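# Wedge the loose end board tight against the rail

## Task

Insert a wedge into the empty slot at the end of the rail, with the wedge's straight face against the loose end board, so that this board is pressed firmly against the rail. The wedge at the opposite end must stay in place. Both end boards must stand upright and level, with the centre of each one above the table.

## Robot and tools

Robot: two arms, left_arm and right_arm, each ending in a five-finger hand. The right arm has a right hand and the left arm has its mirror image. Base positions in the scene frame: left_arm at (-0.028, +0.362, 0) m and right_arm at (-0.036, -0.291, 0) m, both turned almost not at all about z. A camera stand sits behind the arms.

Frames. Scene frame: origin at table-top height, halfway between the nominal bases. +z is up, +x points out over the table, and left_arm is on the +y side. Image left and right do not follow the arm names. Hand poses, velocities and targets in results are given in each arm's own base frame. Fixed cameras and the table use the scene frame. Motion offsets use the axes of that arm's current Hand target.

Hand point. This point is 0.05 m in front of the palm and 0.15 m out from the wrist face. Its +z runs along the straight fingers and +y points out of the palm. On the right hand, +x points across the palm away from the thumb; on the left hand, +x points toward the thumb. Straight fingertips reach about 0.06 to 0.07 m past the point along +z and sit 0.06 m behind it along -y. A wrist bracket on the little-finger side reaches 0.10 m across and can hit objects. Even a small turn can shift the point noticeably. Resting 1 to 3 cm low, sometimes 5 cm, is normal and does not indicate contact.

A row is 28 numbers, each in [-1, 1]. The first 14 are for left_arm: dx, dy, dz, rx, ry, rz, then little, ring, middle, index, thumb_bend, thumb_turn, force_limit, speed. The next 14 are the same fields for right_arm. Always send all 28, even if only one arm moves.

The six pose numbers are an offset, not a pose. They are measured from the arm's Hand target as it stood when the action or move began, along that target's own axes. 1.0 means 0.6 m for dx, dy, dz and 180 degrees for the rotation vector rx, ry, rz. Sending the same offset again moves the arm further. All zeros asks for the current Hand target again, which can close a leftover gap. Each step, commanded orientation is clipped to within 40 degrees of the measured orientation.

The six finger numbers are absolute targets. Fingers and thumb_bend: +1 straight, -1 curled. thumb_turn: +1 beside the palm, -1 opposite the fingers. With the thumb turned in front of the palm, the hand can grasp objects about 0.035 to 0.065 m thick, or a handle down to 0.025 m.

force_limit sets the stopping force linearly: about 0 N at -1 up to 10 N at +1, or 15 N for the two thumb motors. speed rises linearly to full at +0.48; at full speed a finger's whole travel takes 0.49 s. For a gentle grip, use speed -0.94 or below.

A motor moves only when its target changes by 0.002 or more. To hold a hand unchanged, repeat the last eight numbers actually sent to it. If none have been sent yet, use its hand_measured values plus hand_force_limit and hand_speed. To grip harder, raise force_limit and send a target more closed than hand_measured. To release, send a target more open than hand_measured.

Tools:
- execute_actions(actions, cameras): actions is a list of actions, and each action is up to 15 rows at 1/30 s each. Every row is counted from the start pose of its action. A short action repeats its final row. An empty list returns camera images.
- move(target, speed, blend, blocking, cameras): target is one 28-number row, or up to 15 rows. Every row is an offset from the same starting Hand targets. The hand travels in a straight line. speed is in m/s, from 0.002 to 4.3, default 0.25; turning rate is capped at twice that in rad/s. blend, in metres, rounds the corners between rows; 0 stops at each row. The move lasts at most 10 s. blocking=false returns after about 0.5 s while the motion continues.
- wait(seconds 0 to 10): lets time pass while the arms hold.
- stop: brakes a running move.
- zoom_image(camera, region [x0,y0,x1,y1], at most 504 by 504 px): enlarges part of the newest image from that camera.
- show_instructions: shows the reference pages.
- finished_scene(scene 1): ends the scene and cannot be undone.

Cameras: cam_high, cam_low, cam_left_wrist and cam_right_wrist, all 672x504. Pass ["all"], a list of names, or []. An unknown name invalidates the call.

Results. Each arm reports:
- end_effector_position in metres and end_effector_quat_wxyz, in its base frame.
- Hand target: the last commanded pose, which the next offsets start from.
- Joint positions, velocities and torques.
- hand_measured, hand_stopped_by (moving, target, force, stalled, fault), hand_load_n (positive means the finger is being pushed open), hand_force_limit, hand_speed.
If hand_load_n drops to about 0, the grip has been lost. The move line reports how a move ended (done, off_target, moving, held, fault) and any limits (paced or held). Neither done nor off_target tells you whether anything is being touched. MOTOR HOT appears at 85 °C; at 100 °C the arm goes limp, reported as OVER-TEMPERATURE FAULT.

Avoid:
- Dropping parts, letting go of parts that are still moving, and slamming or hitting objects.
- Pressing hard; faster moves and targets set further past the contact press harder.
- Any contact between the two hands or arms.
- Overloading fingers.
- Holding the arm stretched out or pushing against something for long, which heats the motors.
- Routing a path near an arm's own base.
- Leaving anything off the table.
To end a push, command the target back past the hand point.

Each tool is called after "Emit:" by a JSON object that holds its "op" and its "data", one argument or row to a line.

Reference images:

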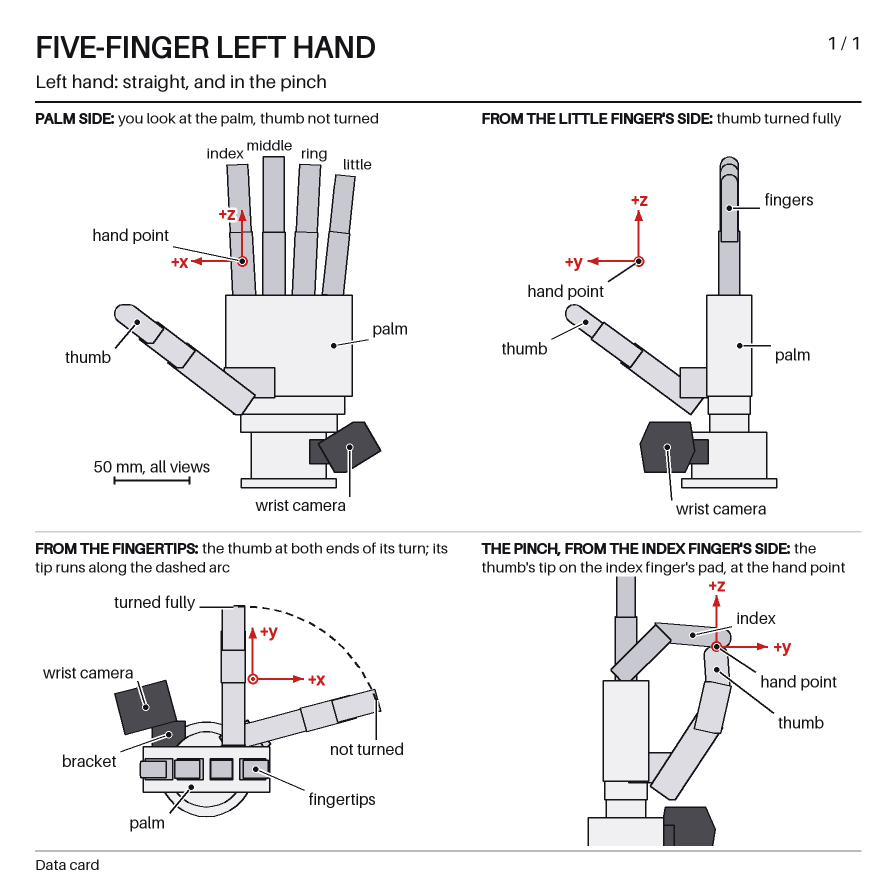

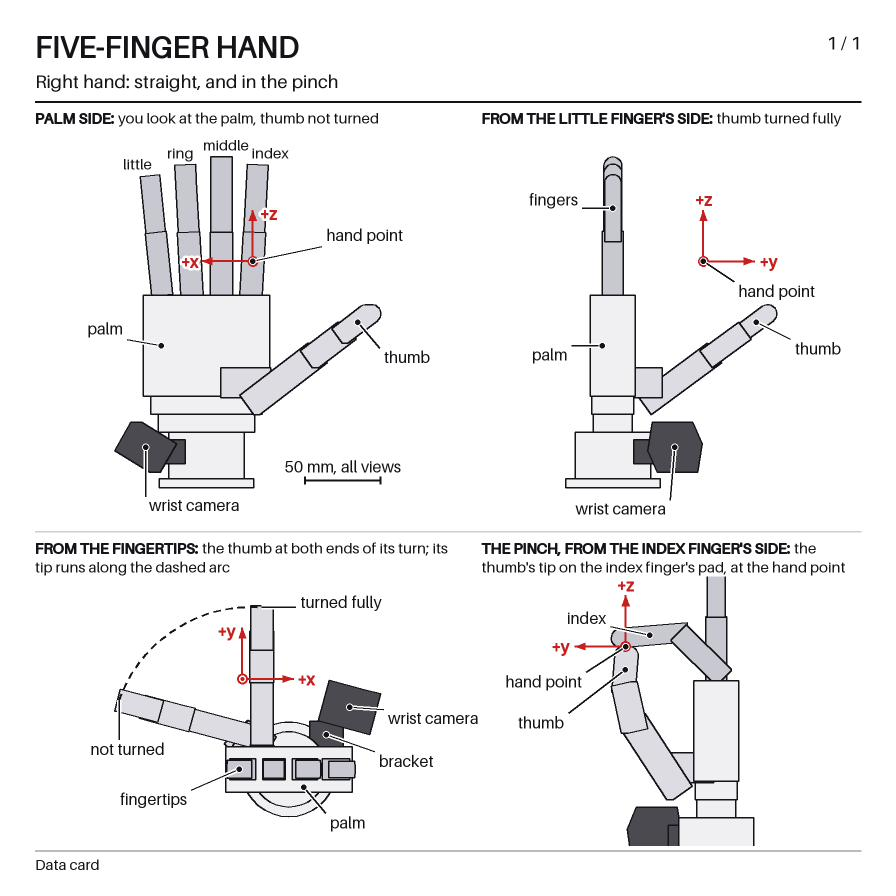

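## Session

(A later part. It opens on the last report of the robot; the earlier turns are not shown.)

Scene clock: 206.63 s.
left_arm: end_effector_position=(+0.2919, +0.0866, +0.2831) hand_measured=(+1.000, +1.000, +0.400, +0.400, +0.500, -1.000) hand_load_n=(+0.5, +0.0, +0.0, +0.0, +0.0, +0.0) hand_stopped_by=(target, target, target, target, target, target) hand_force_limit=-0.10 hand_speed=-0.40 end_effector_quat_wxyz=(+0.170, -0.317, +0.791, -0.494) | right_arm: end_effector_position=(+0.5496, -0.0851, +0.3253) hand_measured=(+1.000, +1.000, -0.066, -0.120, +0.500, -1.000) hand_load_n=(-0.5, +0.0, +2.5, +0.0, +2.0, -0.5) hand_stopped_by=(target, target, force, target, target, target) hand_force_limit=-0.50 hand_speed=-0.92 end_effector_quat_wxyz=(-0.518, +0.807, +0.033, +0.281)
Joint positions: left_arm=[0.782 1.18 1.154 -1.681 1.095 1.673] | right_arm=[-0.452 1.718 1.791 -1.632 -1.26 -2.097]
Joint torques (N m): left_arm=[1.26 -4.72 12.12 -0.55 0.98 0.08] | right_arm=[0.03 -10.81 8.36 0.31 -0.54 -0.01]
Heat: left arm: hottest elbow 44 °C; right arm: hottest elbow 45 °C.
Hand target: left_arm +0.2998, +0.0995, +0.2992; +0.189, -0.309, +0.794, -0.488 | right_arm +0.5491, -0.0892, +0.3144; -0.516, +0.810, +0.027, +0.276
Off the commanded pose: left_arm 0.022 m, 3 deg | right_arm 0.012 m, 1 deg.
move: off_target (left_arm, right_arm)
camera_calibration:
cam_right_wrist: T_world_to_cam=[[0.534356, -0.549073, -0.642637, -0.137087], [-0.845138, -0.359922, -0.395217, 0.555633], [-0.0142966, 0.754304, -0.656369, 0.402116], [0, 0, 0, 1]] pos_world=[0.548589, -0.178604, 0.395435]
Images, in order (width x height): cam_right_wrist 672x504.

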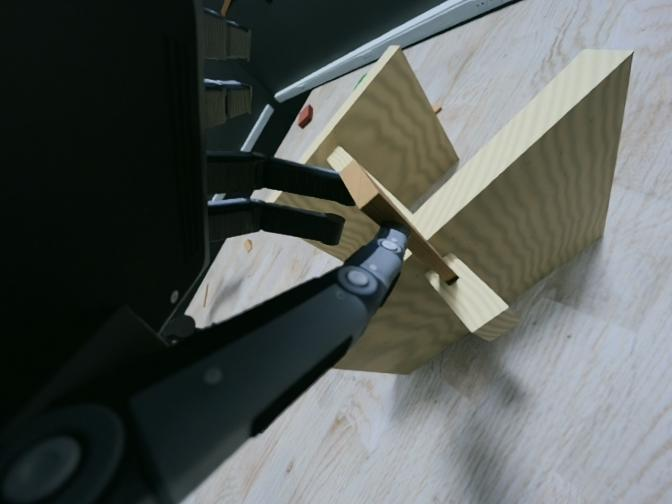

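Emit:
{"op": "zoom_image", "data": {
  "camera": "cam_right_wrist",
  "region": [325, 145, 425, 245]
}}

Emit:
{"op": "zoom_image", "data": {
  "camera": "cam_right_wrist",
  "region": [400, 210, 480, 290]
}}

Scaled by 5.040 from the camera's 672x504 image, which has a finer 960x720 frame.

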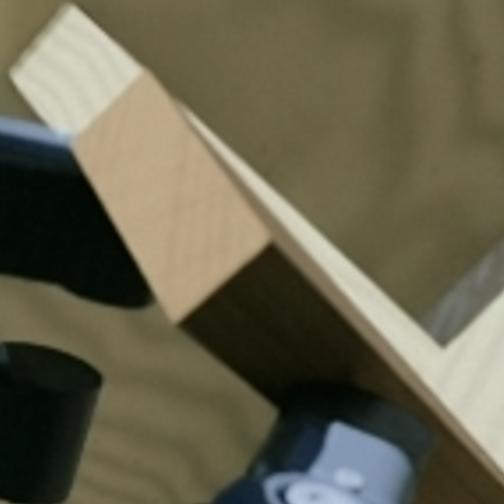

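Scaled by 6.300 from the camera's 672x504 image, which has a finer 960x720 frame.

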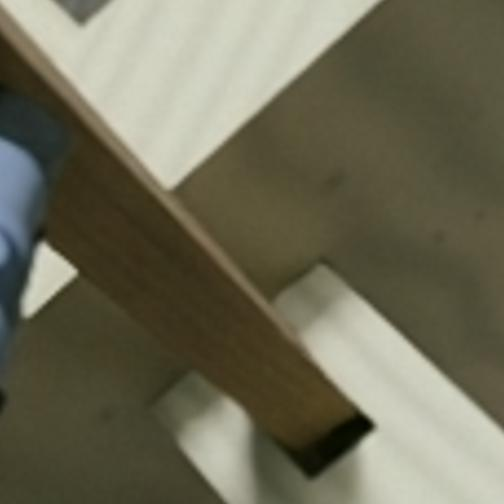

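Emit:
{"op": "wait", "data": {
  "seconds": 0.05,
  "cameras": ["cam_high", "cam_low"]
}}

Emit:
{"op": "zoom_image", "data": {
  "camera": "cam_high",
  "region": [145, 250, 170, 275]
}}

Emit:
{"op": "zoom_image", "data": {
  "camera": "cam_low",
  "region": [105, 185, 135, 215]
}}

Scene clock: 215.30 s.
left_arm: end_effector_position=(+0.2919, +0.0866, +0.2831) hand_measured=(+1.000, +1.000, +0.400, +0.400, +0.500, -1.000) hand_load_n=(+0.0, +0.0, +0.0, +0.0, +0.0, +0.0) hand_stopped_by=(target, target, target, target, target, target) hand_force_limit=-0.10 hand_speed=-0.40 end_effector_quat_wxyz=(+0.170, -0.317, +0.791, -0.494) | right_arm: end_effector_position=(+0.5498, -0.0852, +0.3253) hand_measured=(+1.000, +1.000, -0.066, -0.120, +0.500, -1.000) hand_load_n=(+0.0, +0.0, +3.0, +0.0, +1.5, -1.0) hand_stopped_by=(target, target, force, target, target, target) hand_force_limit=-0.50 hand_speed=-0.92 end_effector_quat_wxyz=(-0.517, +0.807, +0.034, +0.281)
Joint positions: left_arm=[0.782 1.18 1.154 -1.681 1.095 1.673] | right_arm=[-0.452 1.718 1.791 -1.631 -1.26 -2.097]
Joint torques (N m): left_arm=[1.38 -4.72 12.14 -0.58 0.97 0.08] | right_arm=[0.09 -10.81 8.28 0.36 -0.53 -0.01]
Heat: left arm: hottest elbow 45 °C; right arm: hottest elbow 45 °C.
Hand target: left_arm +0.2998, +0.0995, +0.2992; +0.189, -0.309, +0.794, -0.488 | right_arm +0.5491, -0.0892, +0.3144; -0.516, +0.810, +0.027, +0.276
Off the commanded pose: left_arm 0.022 m, 3 deg | right_arm 0.012 m, 1 deg.
wait: 0.07 s; at rest from the start
Images, in order (width x height): cam_high 672x504, cam_low 672x504.

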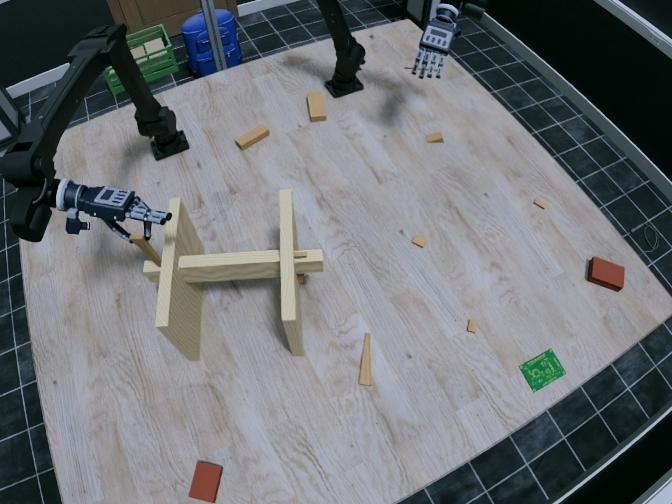

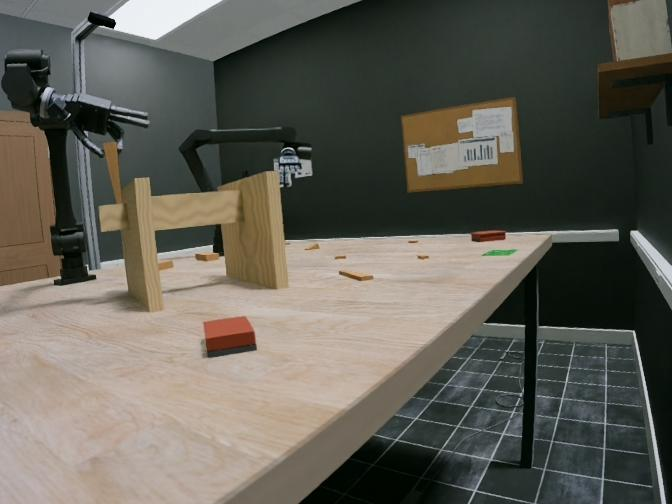

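Scaled by 20.160 from the camera's 672x504 image, which has a finer 960x720 frame.

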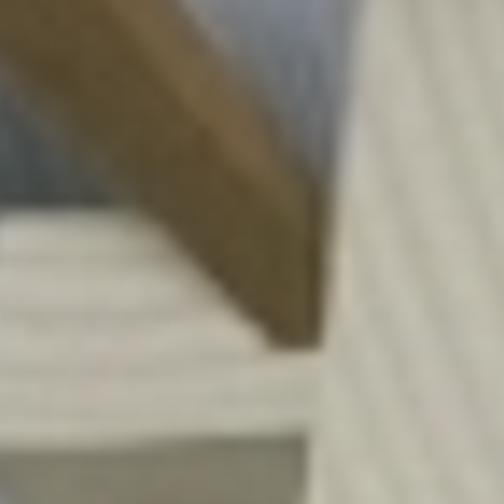

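Scaled by 16.800 from the camera's 672x504 image, which has a finer 960x720 frame.

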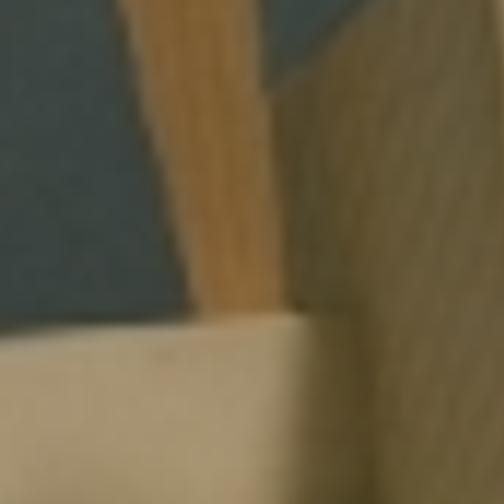

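Emit:
{"op": "move", "data": {
  "target": [
    [0,0,0,0,0,0,1,1,0.4,0.4,0.5,-1,-0.1,-0.4,0.0080,-0.01364,-0.00523,0,0,0,1,1,-0.1,-0.12,0.5,-1,-0.5,-0.92]
  ],
  "speed": 0.05,
  "cameras": ["cam_right_wrist"]
}}

Emit:
{"op": "zoom_image", "data": {
  "camera": "cam_right_wrist",
  "region": [435, 250, 485, 300]
}}

Scene clock: 222.97 s.
left_arm: end_effector_position=(+0.2919, +0.0866, +0.2831) hand_measured=(+1.000, +1.000, +0.400, +0.400, +0.500, -1.000) hand_load_n=(+0.0, +0.0, +0.0, +0.0, +0.0, +0.0) hand_stopped_by=(target, target, target, target, target, target) hand_force_limit=-0.10 hand_speed=-0.40 end_effector_quat_wxyz=(+0.170, -0.317, +0.791, -0.494) | right_arm: end_effector_position=(+0.5480, -0.0843, +0.3253) hand_measured=(+1.000, +1.000, -0.066, -0.120, +0.500, -1.000) hand_load_n=(+0.0, +0.0, +3.0, +0.0, +1.5, -0.5) hand_stopped_by=(target, target, force, target, target, target) hand_force_limit=-0.50 hand_speed=-0.92 end_effector_quat_wxyz=(-0.519, +0.807, +0.031, +0.278)
Joint positions: left_arm=[0.782 1.18 1.154 -1.681 1.095 1.673] | right_arm=[-0.452 1.718 1.791 -1.641 -1.26 -2.097]
Joint torques (N m): left_arm=[1.44 -4.54 12.12 -0.53 0.97 0.07] | right_arm=[0.09 -10.7 10.76 -0.12 -0.52 0.01]
Heat: left arm: hottest elbow 45 °C; right arm: hottest elbow 45 °C.
Hand target: left_arm +0.2998, +0.0995, +0.2992; +0.189, -0.309, +0.794, -0.488 | right_arm +0.5492, -0.0893, +0.3243; -0.516, +0.810, +0.027, +0.276
Off the commanded pose: left_arm 0.022 m, 3 deg | right_arm 0.005 m, 1 deg.
move: off_target (left_arm)
camera_calibration:
cam_right_wrist: T_world_to_cam=[[0.529161, -0.546219, -0.649333, -0.130444], [-0.848296, -0.358198, -0.389985, 0.554739], [-0.0195723, 0.757191, -0.6529, 0.403556], [0, 0, 0, 1]] pos_world=[0.547507, -0.178113, 0.39512]
Images, in order (width x height): cam_right_wrist 672x504.

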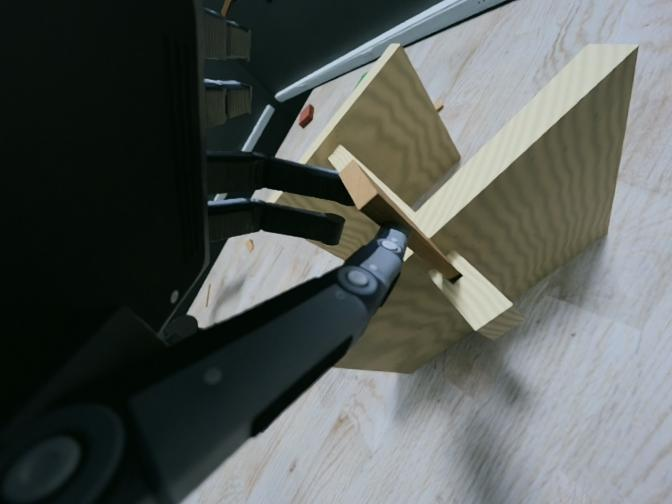

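Scaled by 10.080 from the camera's 672x504 image, which has a finer 960x720 frame.

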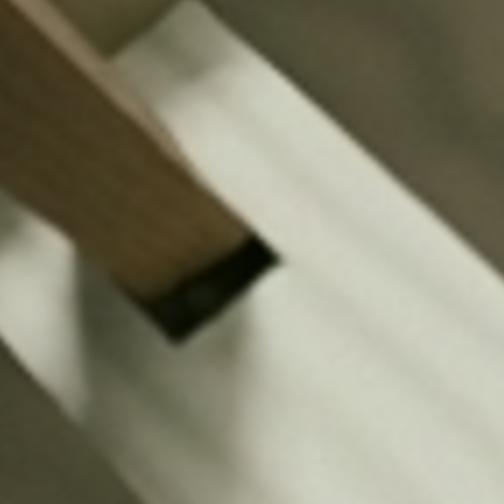

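Emit:
{"op": "move", "data": {
  "target": [
    [0,0,0,0,0,0,1,1,0.4,0.4,0.5,-1,-0.1,-0.4,-0.0008,0.0105,0.0031,-0.00465,0.00815,0.0511,1,1,-0.1,-0.12,0.5,-1,-0.5,-0.92]
  ],
  "speed": 0.06,
  "cameras": ["cam_right_wrist", "cam_low", "cam_high"]
}}

Emit:
{"op": "zoom_image", "data": {
  "camera": "cam_right_wrist",
  "region": [320, 140, 520, 340]
}}

Scene clock: 226.40 s.
left_arm: end_effector_position=(+0.2919, +0.0866, +0.2831) hand_measured=(+1.000, +1.000, +0.400, +0.400, +0.500, -1.000) hand_load_n=(+0.0, +0.0, +0.0, +0.0, +0.0, +0.0) hand_stopped_by=(target, target, target, target, target, target) hand_force_limit=-0.10 hand_speed=-0.40 end_effector_quat_wxyz=(+0.170, -0.317, +0.791, -0.494) | right_arm: end_effector_position=(+0.5493, -0.0855, +0.3255) hand_measured=(+1.000, +1.000, -0.066, -0.120, +0.500, -1.000) hand_load_n=(-0.5, +0.0, +1.0, +0.0, +0.5, +0.0) hand_stopped_by=(target, target, force, target, target, target) hand_force_limit=-0.50 hand_speed=-0.92 end_effector_quat_wxyz=(-0.533, +0.808, -0.039, +0.248)
Joint positions: left_arm=[0.782 1.18 1.154 -1.681 1.095 1.673] | right_arm=[-0.453 1.718 1.791 -1.552 -1.256 -1.86]
Joint torques (N m): left_arm=[1.32 -4.66 12.12 -0.55 0.97 0.07] | right_arm=[0.15 -10.64 9.74 0.5 -0.54 0.09]
Heat: left arm: hottest elbow 45 °C; right arm: hottest elbow 45 °C.
Hand target: left_arm +0.2998, +0.0995, +0.2992; +0.189, -0.309, +0.794, -0.488 | right_arm +0.5516, -0.0904, +0.3184; -0.531, +0.810, -0.047, +0.244
Off the commanded pose: left_arm 0.022 m, 3 deg | right_arm 0.009 m, 1 deg.
move: off_target (left_arm)
camera_calibration:
cam_right_wrist: T_world_to_cam=[[0.403383, -0.539615, -0.738984, -0.0329004], [-0.914176, -0.27258, -0.299972, 0.56959], [-0.039563, 0.796565, -0.603257, 0.402777], [0, 0, 0, 1]] pos_world=[0.549912, -0.183332, 0.389526]
Images, in order (width x height): cam_high 672x504, cam_low 672x504, cam_right_wrist 672x504.

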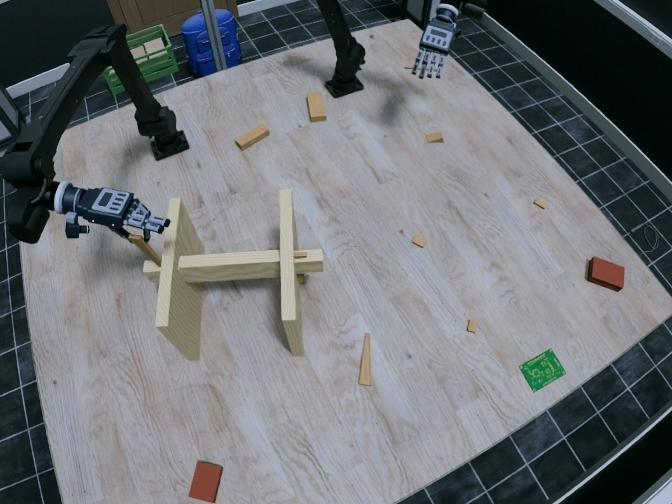

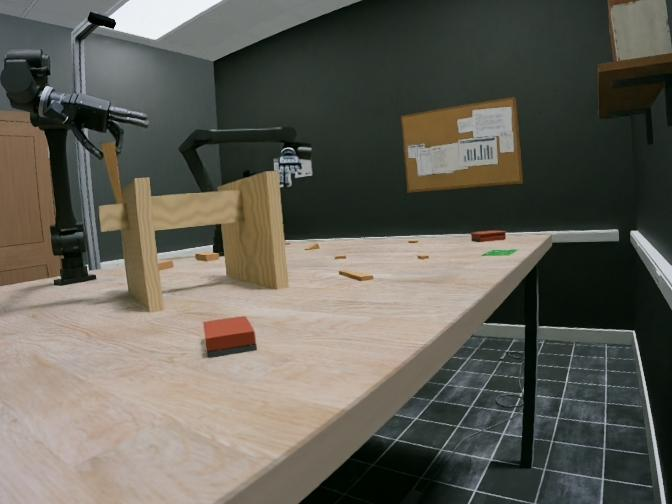

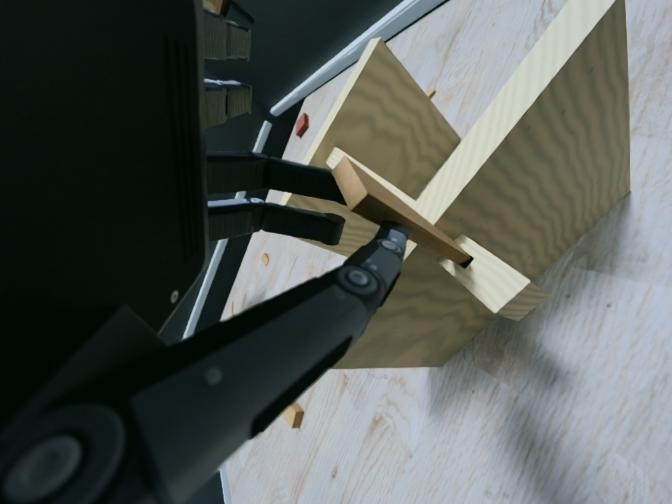

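Scaled by 2.520 from the camera's 672x504 image, which has a finer 960x720 frame.

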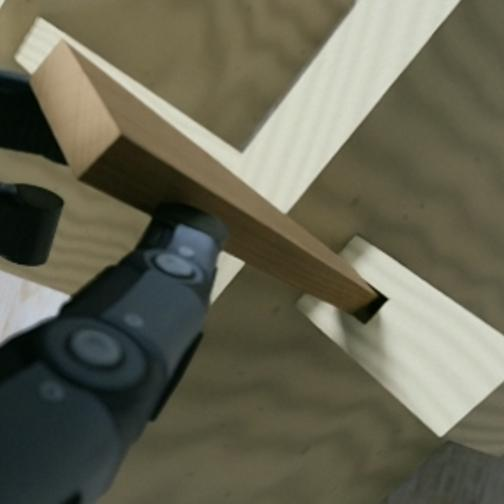

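Emit:
{"op": "zoom_image", "data": {
  "camera": "cam_right_wrist",
  "region": [440, 230, 490, 280]
}}

Emit:
{"op": "zoom_image", "data": {
  "camera": "cam_right_wrist",
  "region": [325, 140, 405, 220]
}}

Scaled by 10.080 from the camera's 672x504 image, which has a finer 960x720 frame.

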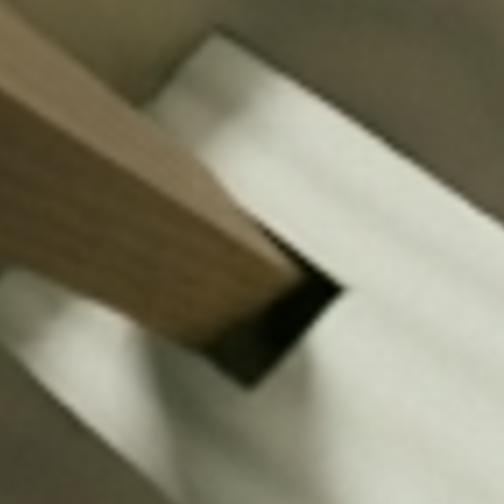

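Scaled by 6.300 from the camera's 672x504 image, which has a finer 960x720 frame.

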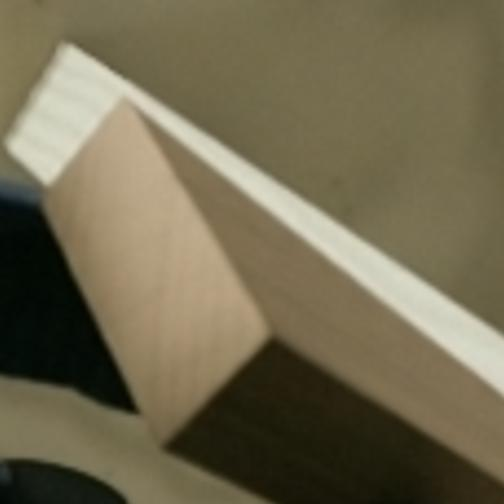

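Emit:
{"op": "move", "data": {
  "target": [
    [0,0,0,0,0,0,1,1,0.4,0.4,0.5,-1,-0.1,-0.4,0,0,0,0,0,0,1,1,-0.14,-0.12,0.5,-1,-0.5,-0.92]
  ],
  "speed": 0.06,
  "cameras": ["cam_right_wrist"]
}}

Emit:
{"op": "zoom_image", "data": {
  "camera": "cam_right_wrist",
  "region": [325, 140, 425, 240]
}}

Scene clock: 229.77 s.
left_arm: end_effector_position=(+0.2919, +0.0866, +0.2831) hand_measured=(+1.000, +1.000, +0.400, +0.400, +0.500, -1.000) hand_load_n=(+0.0, +0.0, +0.0, +0.0, +0.0, +0.0) hand_stopped_by=(target, target, target, target, target, target) hand_force_limit=-0.10 hand_speed=-0.40 end_effector_quat_wxyz=(+0.170, -0.317, +0.791, -0.494) | right_arm: end_effector_position=(+0.5492, -0.0856, +0.3254) hand_measured=(+1.000, +1.000, -0.078, -0.120, +0.500, -1.000) hand_load_n=(+0.0, +0.0, +4.0, +0.0, +3.0, +0.0) hand_stopped_by=(target, target, force, target, target, target) hand_force_limit=-0.50 hand_speed=-0.92 end_effector_quat_wxyz=(-0.533, +0.808, -0.040, +0.247)
Joint positions: left_arm=[0.782 1.18 1.154 -1.681 1.095 1.673] | right_arm=[-0.453 1.718 1.791 -1.552 -1.255 -1.859]
Joint torques (N m): left_arm=[1.38 -4.66 12.11 -0.54 0.97 0.07] | right_arm=[0.15 -10.58 9.73 0.47 -0.56 0.08]
Heat: left arm: hottest elbow 45 °C; right arm: hottest elbow 45 °C.
Hand target: left_arm +0.2998, +0.0995, +0.2992; +0.189, -0.309, +0.794, -0.488 | right_arm +0.5515, -0.0904, +0.3184; -0.531, +0.810, -0.047, +0.244
Off the commanded pose: left_arm 0.022 m, 3 deg | right_arm 0.009 m, 1 deg.
move: off_target (left_arm)
camera_calibration:
cam_right_wrist: T_world_to_cam=[[0.402469, -0.540024, -0.739184, -0.032394], [-0.914561, -0.272454, -0.298911, 0.569414], [-0.0399744, 0.796331, -0.603539, 0.40307], [0, 0, 0, 1]] pos_world=[0.549913, -0.183332, 0.389527]
Images, in order (width x height): cam_right_wrist 672x504.

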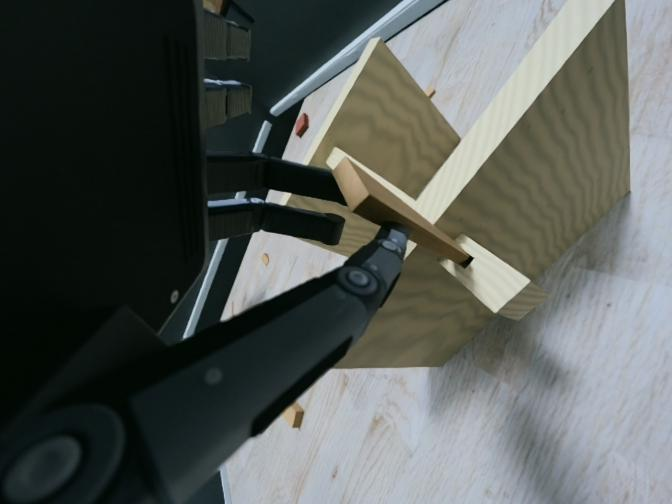

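Scaled by 5.040 from the camera's 672x504 image, which has a finer 960x720 frame.

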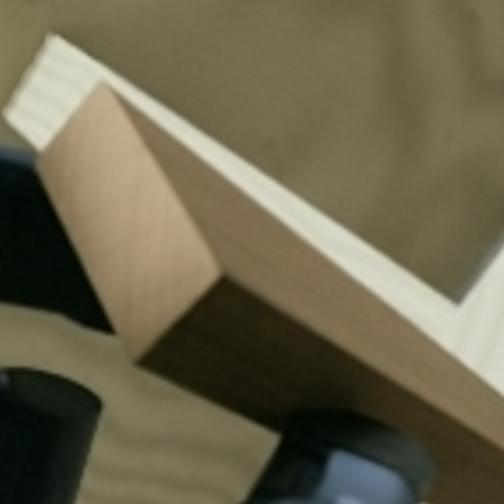

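Emit:
{"op": "move", "data": {
  "target": [
    [0,0,0,0,0,0,1,1,0.4,0.4,0.5,-1,-0.1,-0.4,0.02014,-0.05152,-0.01847,0,0,0,1,1,-0.14,-0.12,0.5,-1,-0.5,-0.92],
    [0,0,0,0,0,0,1,1,0.4,0.4,0.5,-1,-0.1,-0.4,0.01717,-0.05298,-0.01763,-0.0362,-0.0477,-0.0597,1,1,-0.14,-0.12,0.5,-1,-0.5,-0.92]
  ],
  "speed": 0.1,
  "cameras": ["all"]
}}

Emit:
{"op": "zoom_image", "data": {
  "camera": "cam_right_wrist",
  "region": [320, 140, 520, 340]
}}

Scene clock: 233.30 s.
left_arm: end_effector_position=(+0.2919, +0.0866, +0.2831) hand_measured=(+1.000, +1.000, +0.400, +0.400, +0.500, -1.000) hand_load_n=(+0.0, +0.0, +0.0, +0.0, +0.0, +0.0) hand_stopped_by=(target, target, target, target, target, target) hand_force_limit=-0.10 hand_speed=-0.40 end_effector_quat_wxyz=(+0.170, -0.317, +0.791, -0.494) | right_arm: end_effector_position=(+0.5443, -0.0903, +0.3288) hand_measured=(+1.000, +1.000, -0.078, -0.120, +0.500, -1.000) hand_load_n=(+0.0, -0.5, +3.5, +0.0, +3.5, +1.5) hand_stopped_by=(target, target, force, target, target, target) hand_force_limit=-0.50 hand_speed=-0.92 end_effector_quat_wxyz=(-0.460, +0.857, +0.020, +0.232)
Joint positions: left_arm=[0.782 1.18 1.154 -1.681 1.095 1.673] | right_arm=[-0.42 1.73 1.887 -1.683 -1.082 -2.01]
Joint torques (N m): left_arm=[1.44 -4.72 12.08 -0.55 0.97 0.08] | right_arm=[1.2 -12.22 14 -0.08 -0.68 -0.06]
Heat: left arm: hottest elbow 45 °C; right arm: hottest elbow 45 °C.
Hand target: left_arm +0.2998, +0.0995, +0.2992; +0.189, -0.309, +0.794, -0.488 | right_arm +0.5501, -0.0891, +0.3533; -0.462, +0.855, +0.055, +0.228
Off the commanded pose: left_arm 0.022 m, 3 deg | right_arm 0.025 m, 4 deg.
joint sent to its limit (right arm) — joint 4 (wrist pitch), lower limit. The joint targets are off in orientation, not in position.
move: off_target (left_arm, right_arm)
camera_calibration:
cam_left_wrist: T_world_to_cam=[[0.163589, -0.438708, 0.883614, -0.263549], [-0.977942, -0.190034, 0.0867017, 0.280619], [0.12988, -0.878307, -0.460118, 0.282224], [0, 0, 0, 1]] pos_world=[0.280887, 0.185586, 0.338402]
cam_right_wrist: T_world_to_cam=[[0.456417, -0.640385, -0.617731, -0.108798], [-0.884923, -0.399047, -0.240154, 0.517776], [-0.0927128, 0.656254, -0.748822, 0.472537], [0, 0, 0, 1]] pos_world=[0.551659, -0.173159, 0.410984]

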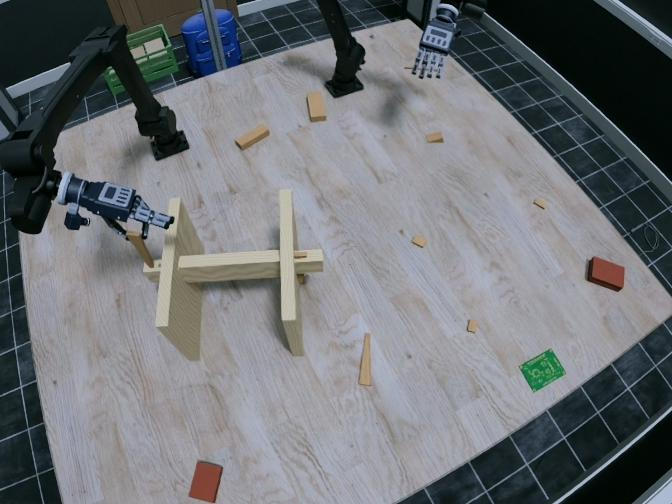

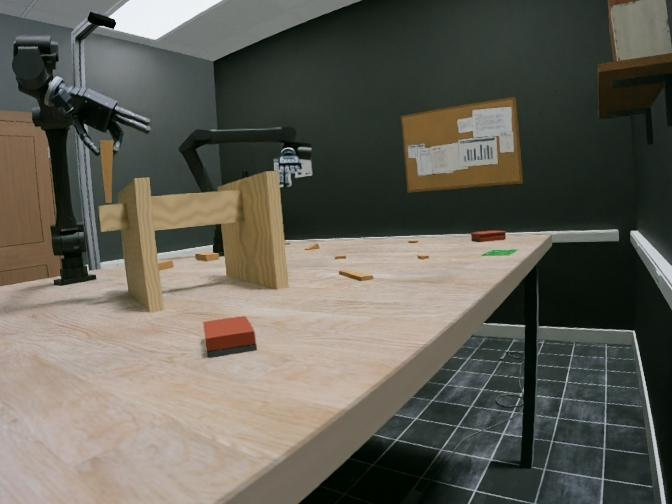

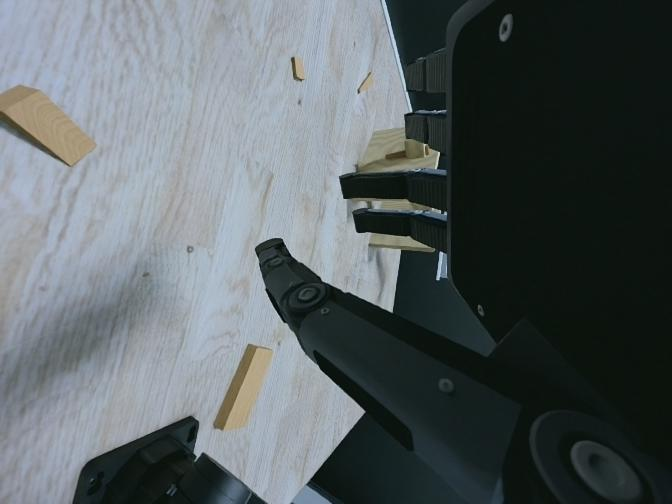

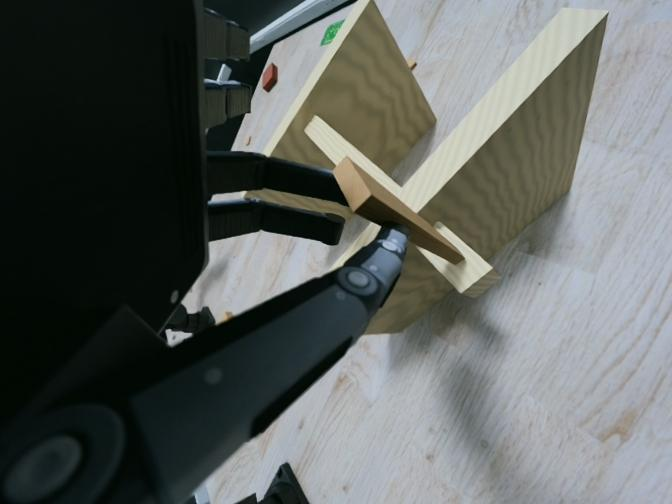

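Scaled by 2.520 from the camera's 672x504 image, which has a finer 960x720 frame.

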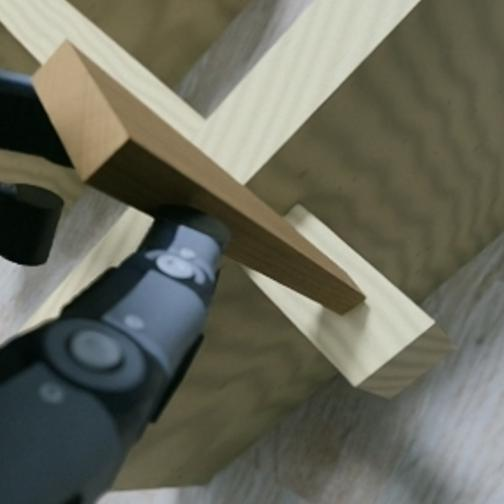

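Emit:
{"op": "zoom_image", "data": {
  "camera": "cam_right_wrist",
  "region": [325, 145, 405, 225]
}}

Emit:
{"op": "zoom_image", "data": {
  "camera": "cam_right_wrist",
  "region": [420, 210, 510, 300]
}}

Emit:
{"op": "zoom_image", "data": {
  "camera": "cam_low",
  "region": [90, 130, 150, 220]
}}

Scaled by 6.300 from the camera's 672x504 image, which has a finer 960x720 frame.

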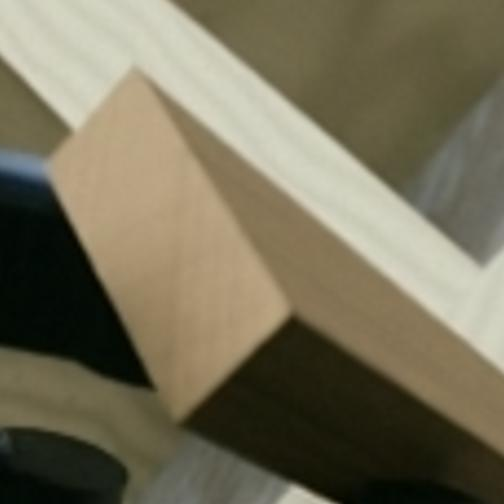

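Scaled by 5.600 from the camera's 672x504 image, which has a finer 960x720 frame.

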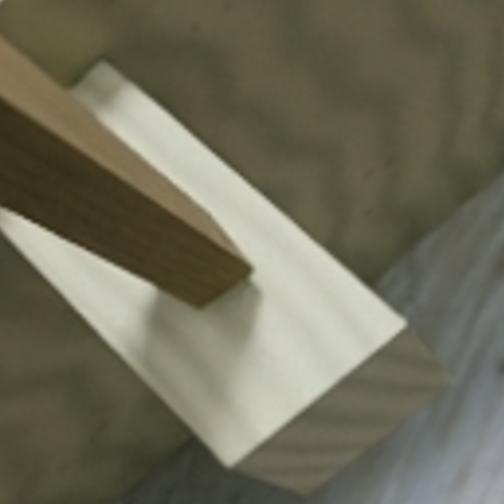

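Scaled by 5.600 from the camera's 672x504 image, which has a finer 960x720 frame.

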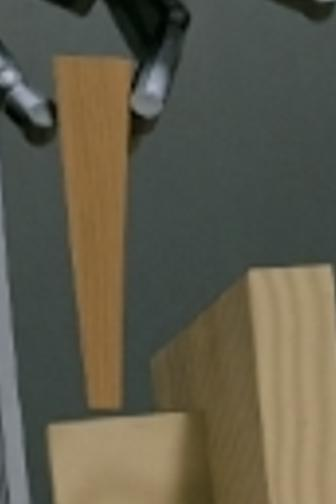

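Emit:
{"op": "move", "data": {
  "target": [
    [0,0,0,0,0,0,1,1,0.4,0.4,0.5,-1,-0.1,-0.4,-0.0059,-0.00785,0.03678,-0.0015,0.0023,0.0117,1,1,-0.14,-0.12,0.5,-1,-0.5,-0.92]
  ],
  "speed": 0.08,
  "cameras": ["cam_right_wrist","cam_low","cam_high"]
}}

Emit:
{"op": "zoom_image", "data": {
  "camera": "cam_right_wrist",
  "region": [420, 220, 500, 300]
}}

Emit:
{"op": "zoom_image", "data": {
  "camera": "cam_low",
  "region": [90, 130, 150, 220]
}}

Scene clock: 239.13 s.
left_arm: end_effector_position=(+0.2919, +0.0866, +0.2831) hand_measured=(+1.000, +1.000, +0.400, +0.400, +0.500, -1.000) hand_load_n=(+0.0, +0.0, +0.0, +0.0, +0.0, +0.0) hand_stopped_by=(target, target, target, target, target, target) hand_force_limit=-0.10 hand_speed=-0.40 end_effector_quat_wxyz=(+0.170, -0.317, +0.791, -0.494) | right_arm: end_effector_position=(+0.5458, -0.0675, +0.3288) hand_measured=(+1.000, +1.000, -0.078, -0.120, +0.500, -1.000) hand_load_n=(+0.0, +0.0, +3.5, +0.0, +3.5, +1.0) hand_stopped_by=(target, target, force, target, target, target) hand_force_limit=-0.50 hand_speed=-0.92 end_effector_quat_wxyz=(-0.468, +0.857, +0.026, +0.216)
Joint positions: left_arm=[0.782 1.18 1.154 -1.681 1.095 1.673] | right_arm=[-0.379 1.73 1.887 -1.683 -1.082 -1.984]
Joint torques (N m): left_arm=[1.38 -4.6 12.1 -0.54 0.97 0.08] | right_arm=[0.97 -11.16 13.91 -0.06 -0.68 0.09]
Heat: left arm: hottest elbow 45 °C; right arm: hottest elbow 47 °C.
Hand target: left_arm +0.2998, +0.0995, +0.2992; +0.189, -0.309, +0.794, -0.488 | right_arm +0.5530, -0.0679, +0.3450; -0.464, +0.857, +0.037, +0.223
Off the commanded pose: left_arm 0.022 m, 3 deg | right_arm 0.018 m, 2 deg.
joint sent to its limit (right arm) — joint 4 (wrist pitch), lower limit. The joint targets still meet the commanded pose.
move: off_target (left_arm, right_arm)
camera_calibration:
cam_right_wrist: T_world_to_cam=[[0.460849, -0.621552, -0.633476, -0.0908712], [-0.878352, -0.421542, -0.225388, 0.518215], [-0.126947, 0.660285, -0.740209, 0.473806], [0, 0, 0, 1]] pos_world=[0.557202, -0.150878, 0.40995]
Images, in order (width x height): cam_high 672x504, cam_low 672x504, cam_right_wrist 672x504.

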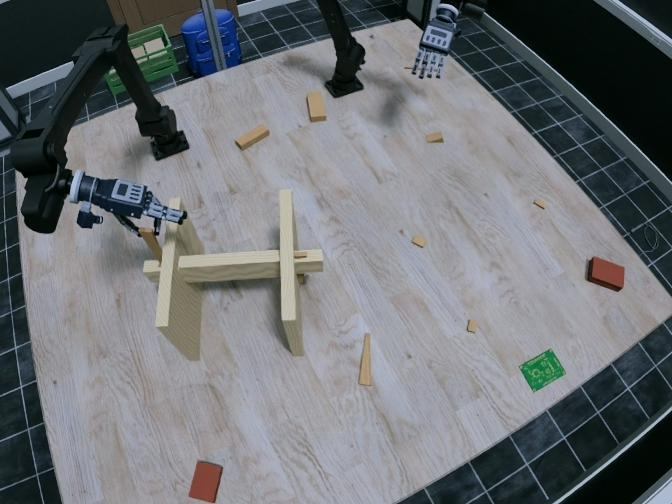

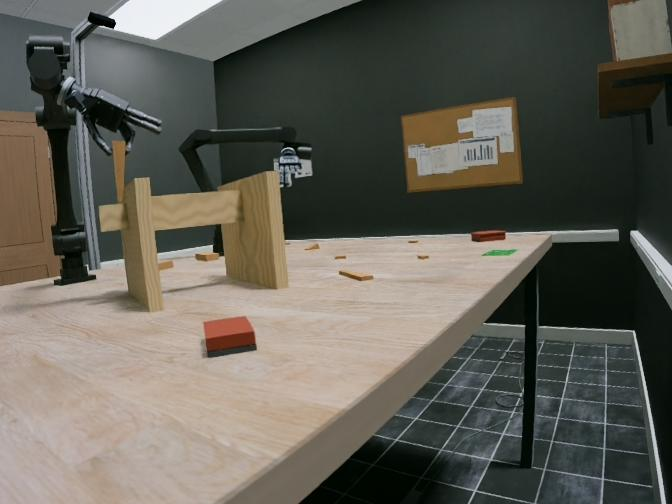

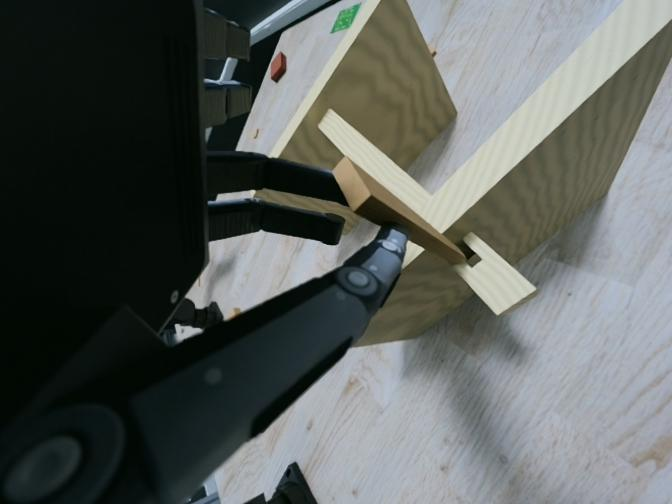

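Scaled by 6.300 from the camera's 672x504 image, which has a finer 960x720 frame.

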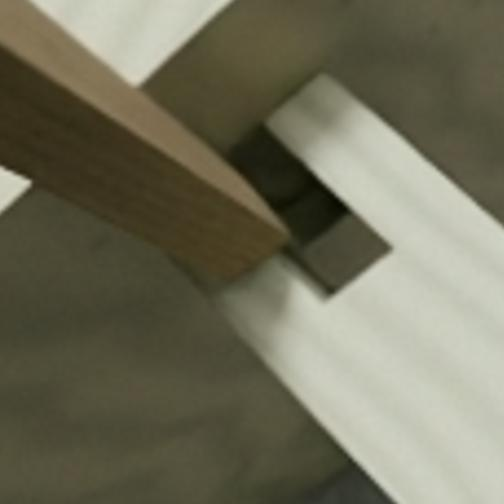

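Scaled by 5.600 from the camera's 672x504 image, which has a finer 960x720 frame.

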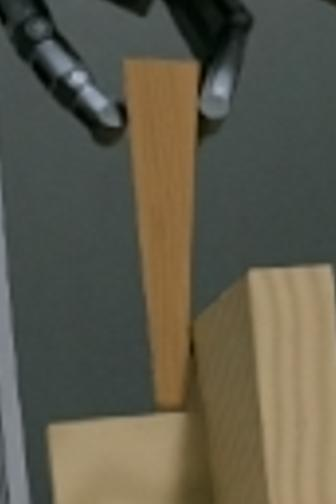

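Emit:
{"op": "zoom_image", "data": {
  "camera": "cam_right_wrist",
  "region": [325, 145, 405, 225]
}}

Emit:
{"op": "zoom_image", "data": {
  "camera": "cam_right_wrist",
  "region": [445, 235, 495, 285]
}}

Scaled by 6.300 from the camera's 672x504 image, which has a finer 960x720 frame.

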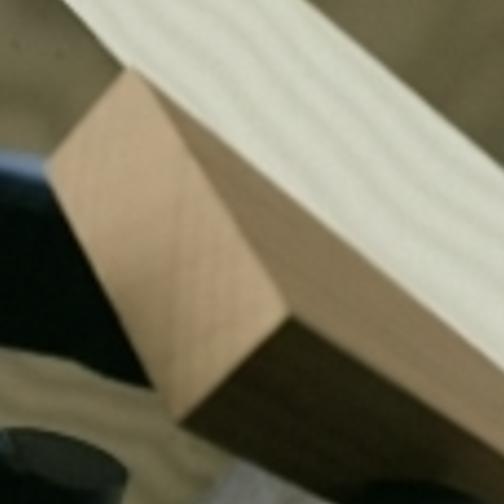

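Scaled by 10.080 from the camera's 672x504 image, which has a finer 960x720 frame.

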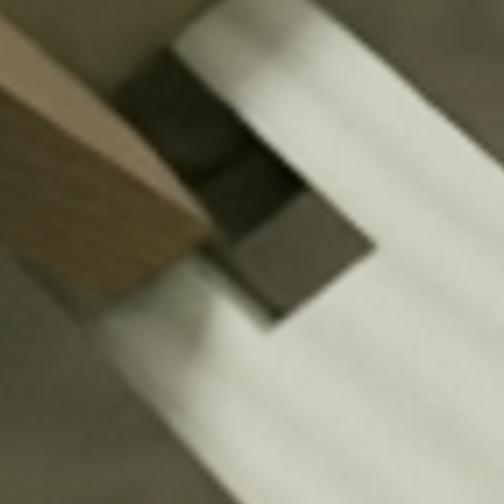

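Emit:
{"op": "move", "data": {
  "target": [
    [0,0,0,0,0,0,1,1,0.4,0.4,0.5,-1,-0.1,-0.4,-0.00415,0.00268,-0.00812,0.0008,-0.0004,-0.0264,1,1,-0.14,-0.12,0.5,-1,-0.5,-0.92]
  ],
  "speed": 0.08,
  "cameras": ["cam_right_wrist","cam_low"]
}}

Emit:
{"op": "zoom_image", "data": {
  "camera": "cam_right_wrist",
  "region": [440, 225, 500, 285]
}}

Emit:
{"op": "zoom_image", "data": {
  "camera": "cam_right_wrist",
  "region": [325, 145, 405, 225]
}}

Scene clock: 243.63 s.
left_arm: end_effector_position=(+0.2919, +0.0866, +0.2831) hand_measured=(+1.000, +1.000, +0.400, +0.400, +0.500, -1.000) hand_load_n=(+0.0, +0.0, +0.0, +0.0, +0.0, +0.0) hand_stopped_by=(target, target, target, target, target, target) hand_force_limit=-0.10 hand_speed=-0.40 end_effector_quat_wxyz=(+0.170, -0.317, +0.791, -0.494) | right_arm: end_effector_position=(+0.5503, -0.0694, +0.3303) hand_measured=(+1.000, +1.000, -0.078, -0.120, +0.500, -1.000) hand_load_n=(+0.0, +0.0, +4.0, +0.0, +3.5, +1.5) hand_stopped_by=(target, target, force, target, target, target) hand_force_limit=-0.50 hand_speed=-0.92 end_effector_quat_wxyz=(-0.458, +0.855, +0.061, +0.236)
Joint positions: left_arm=[0.782 1.18 1.154 -1.681 1.095 1.673] | right_arm=[-0.379 1.727 1.887 -1.683 -1.082 -2.063]
Joint torques (N m): left_arm=[1.26 -4.72 12.1 -0.53 0.97 0.08] | right_arm=[0.15 -12.45 11.28 -0.05 -0.73 -0.09]
Heat: left arm: hottest elbow 45 °C; right arm: hottest elbow 47 °C.
Hand target: left_arm +0.2998, +0.0995, +0.2992; +0.189, -0.309, +0.794, -0.488 | right_arm +0.5495, -0.0725, +0.3450; -0.455, +0.854, +0.074, +0.241
Off the commanded pose: left_arm 0.022 m, 3 deg | right_arm 0.015 m, 2 deg.
joint sent to its limit (right arm) — joint 4 (wrist pitch), lower limit. The joint targets still meet the commanded pose.
move: off_target (left_arm, right_arm)
camera_calibration:
cam_right_wrist: T_world_to_cam=[[0.524699, -0.620579, -0.582728, -0.144997], [-0.845318, -0.460745, -0.270468, 0.515719], [-0.100642, 0.634504, -0.766339, 0.469065], [0, 0, 0, 1]] pos_world=[0.559234, -0.149991, 0.414455]
Images, in order (width x height): cam_low 672x504, cam_right_wrist 672x504.

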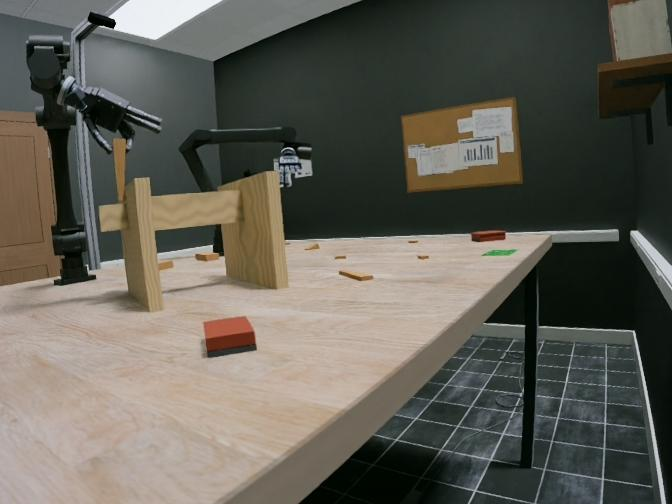

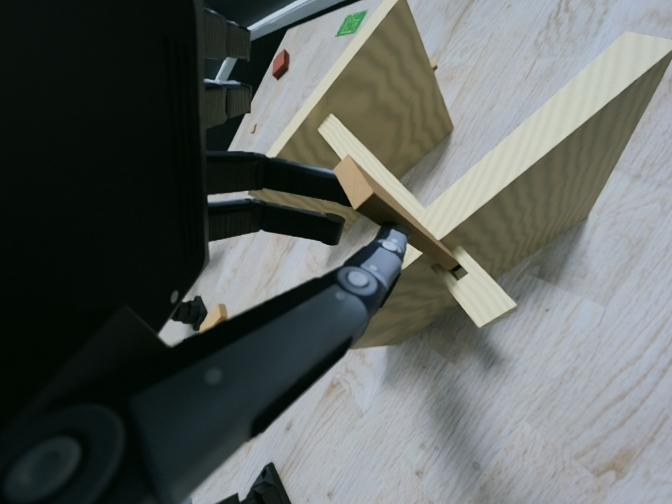

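Scaled by 8.400 from the camera's 672x504 image, which has a finer 960x720 frame.

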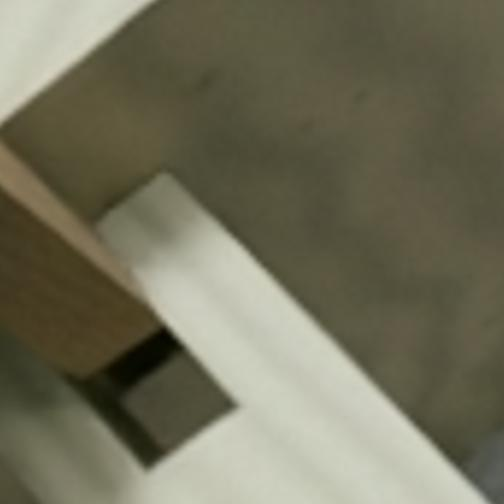

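Scaled by 6.300 from the camera's 672x504 image, which has a finer 960x720 frame.

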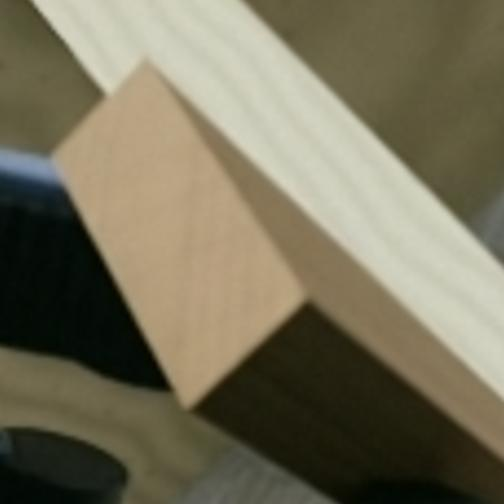

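Emit:
{"op": "zoom_image", "data": {
  "camera": "cam_low",
  "region": [95, 130, 155, 220]
}}

Emit:
{"op": "zoom_image", "data": {
  "camera": "cam_right_wrist",
  "region": [400, 190, 480, 270]
}}

Scaled by 5.600 from the camera's 672x504 image, which has a finer 960x720 frame.

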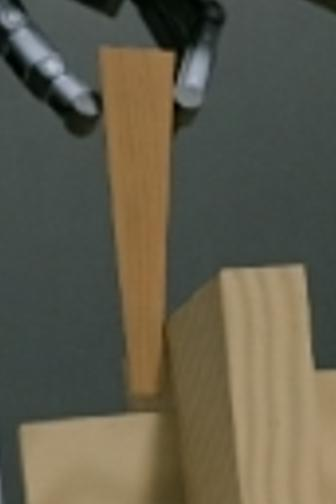

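Scaled by 6.300 from the camera's 672x504 image, which has a finer 960x720 frame.

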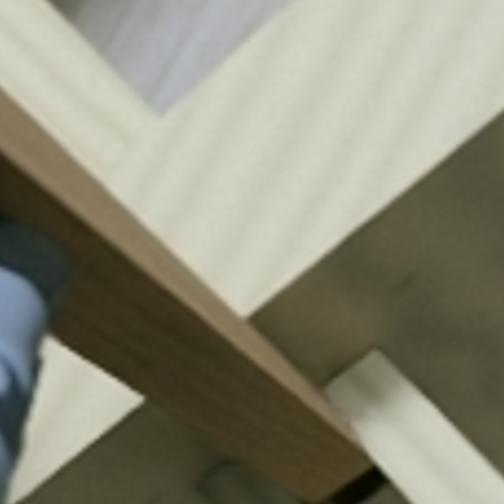

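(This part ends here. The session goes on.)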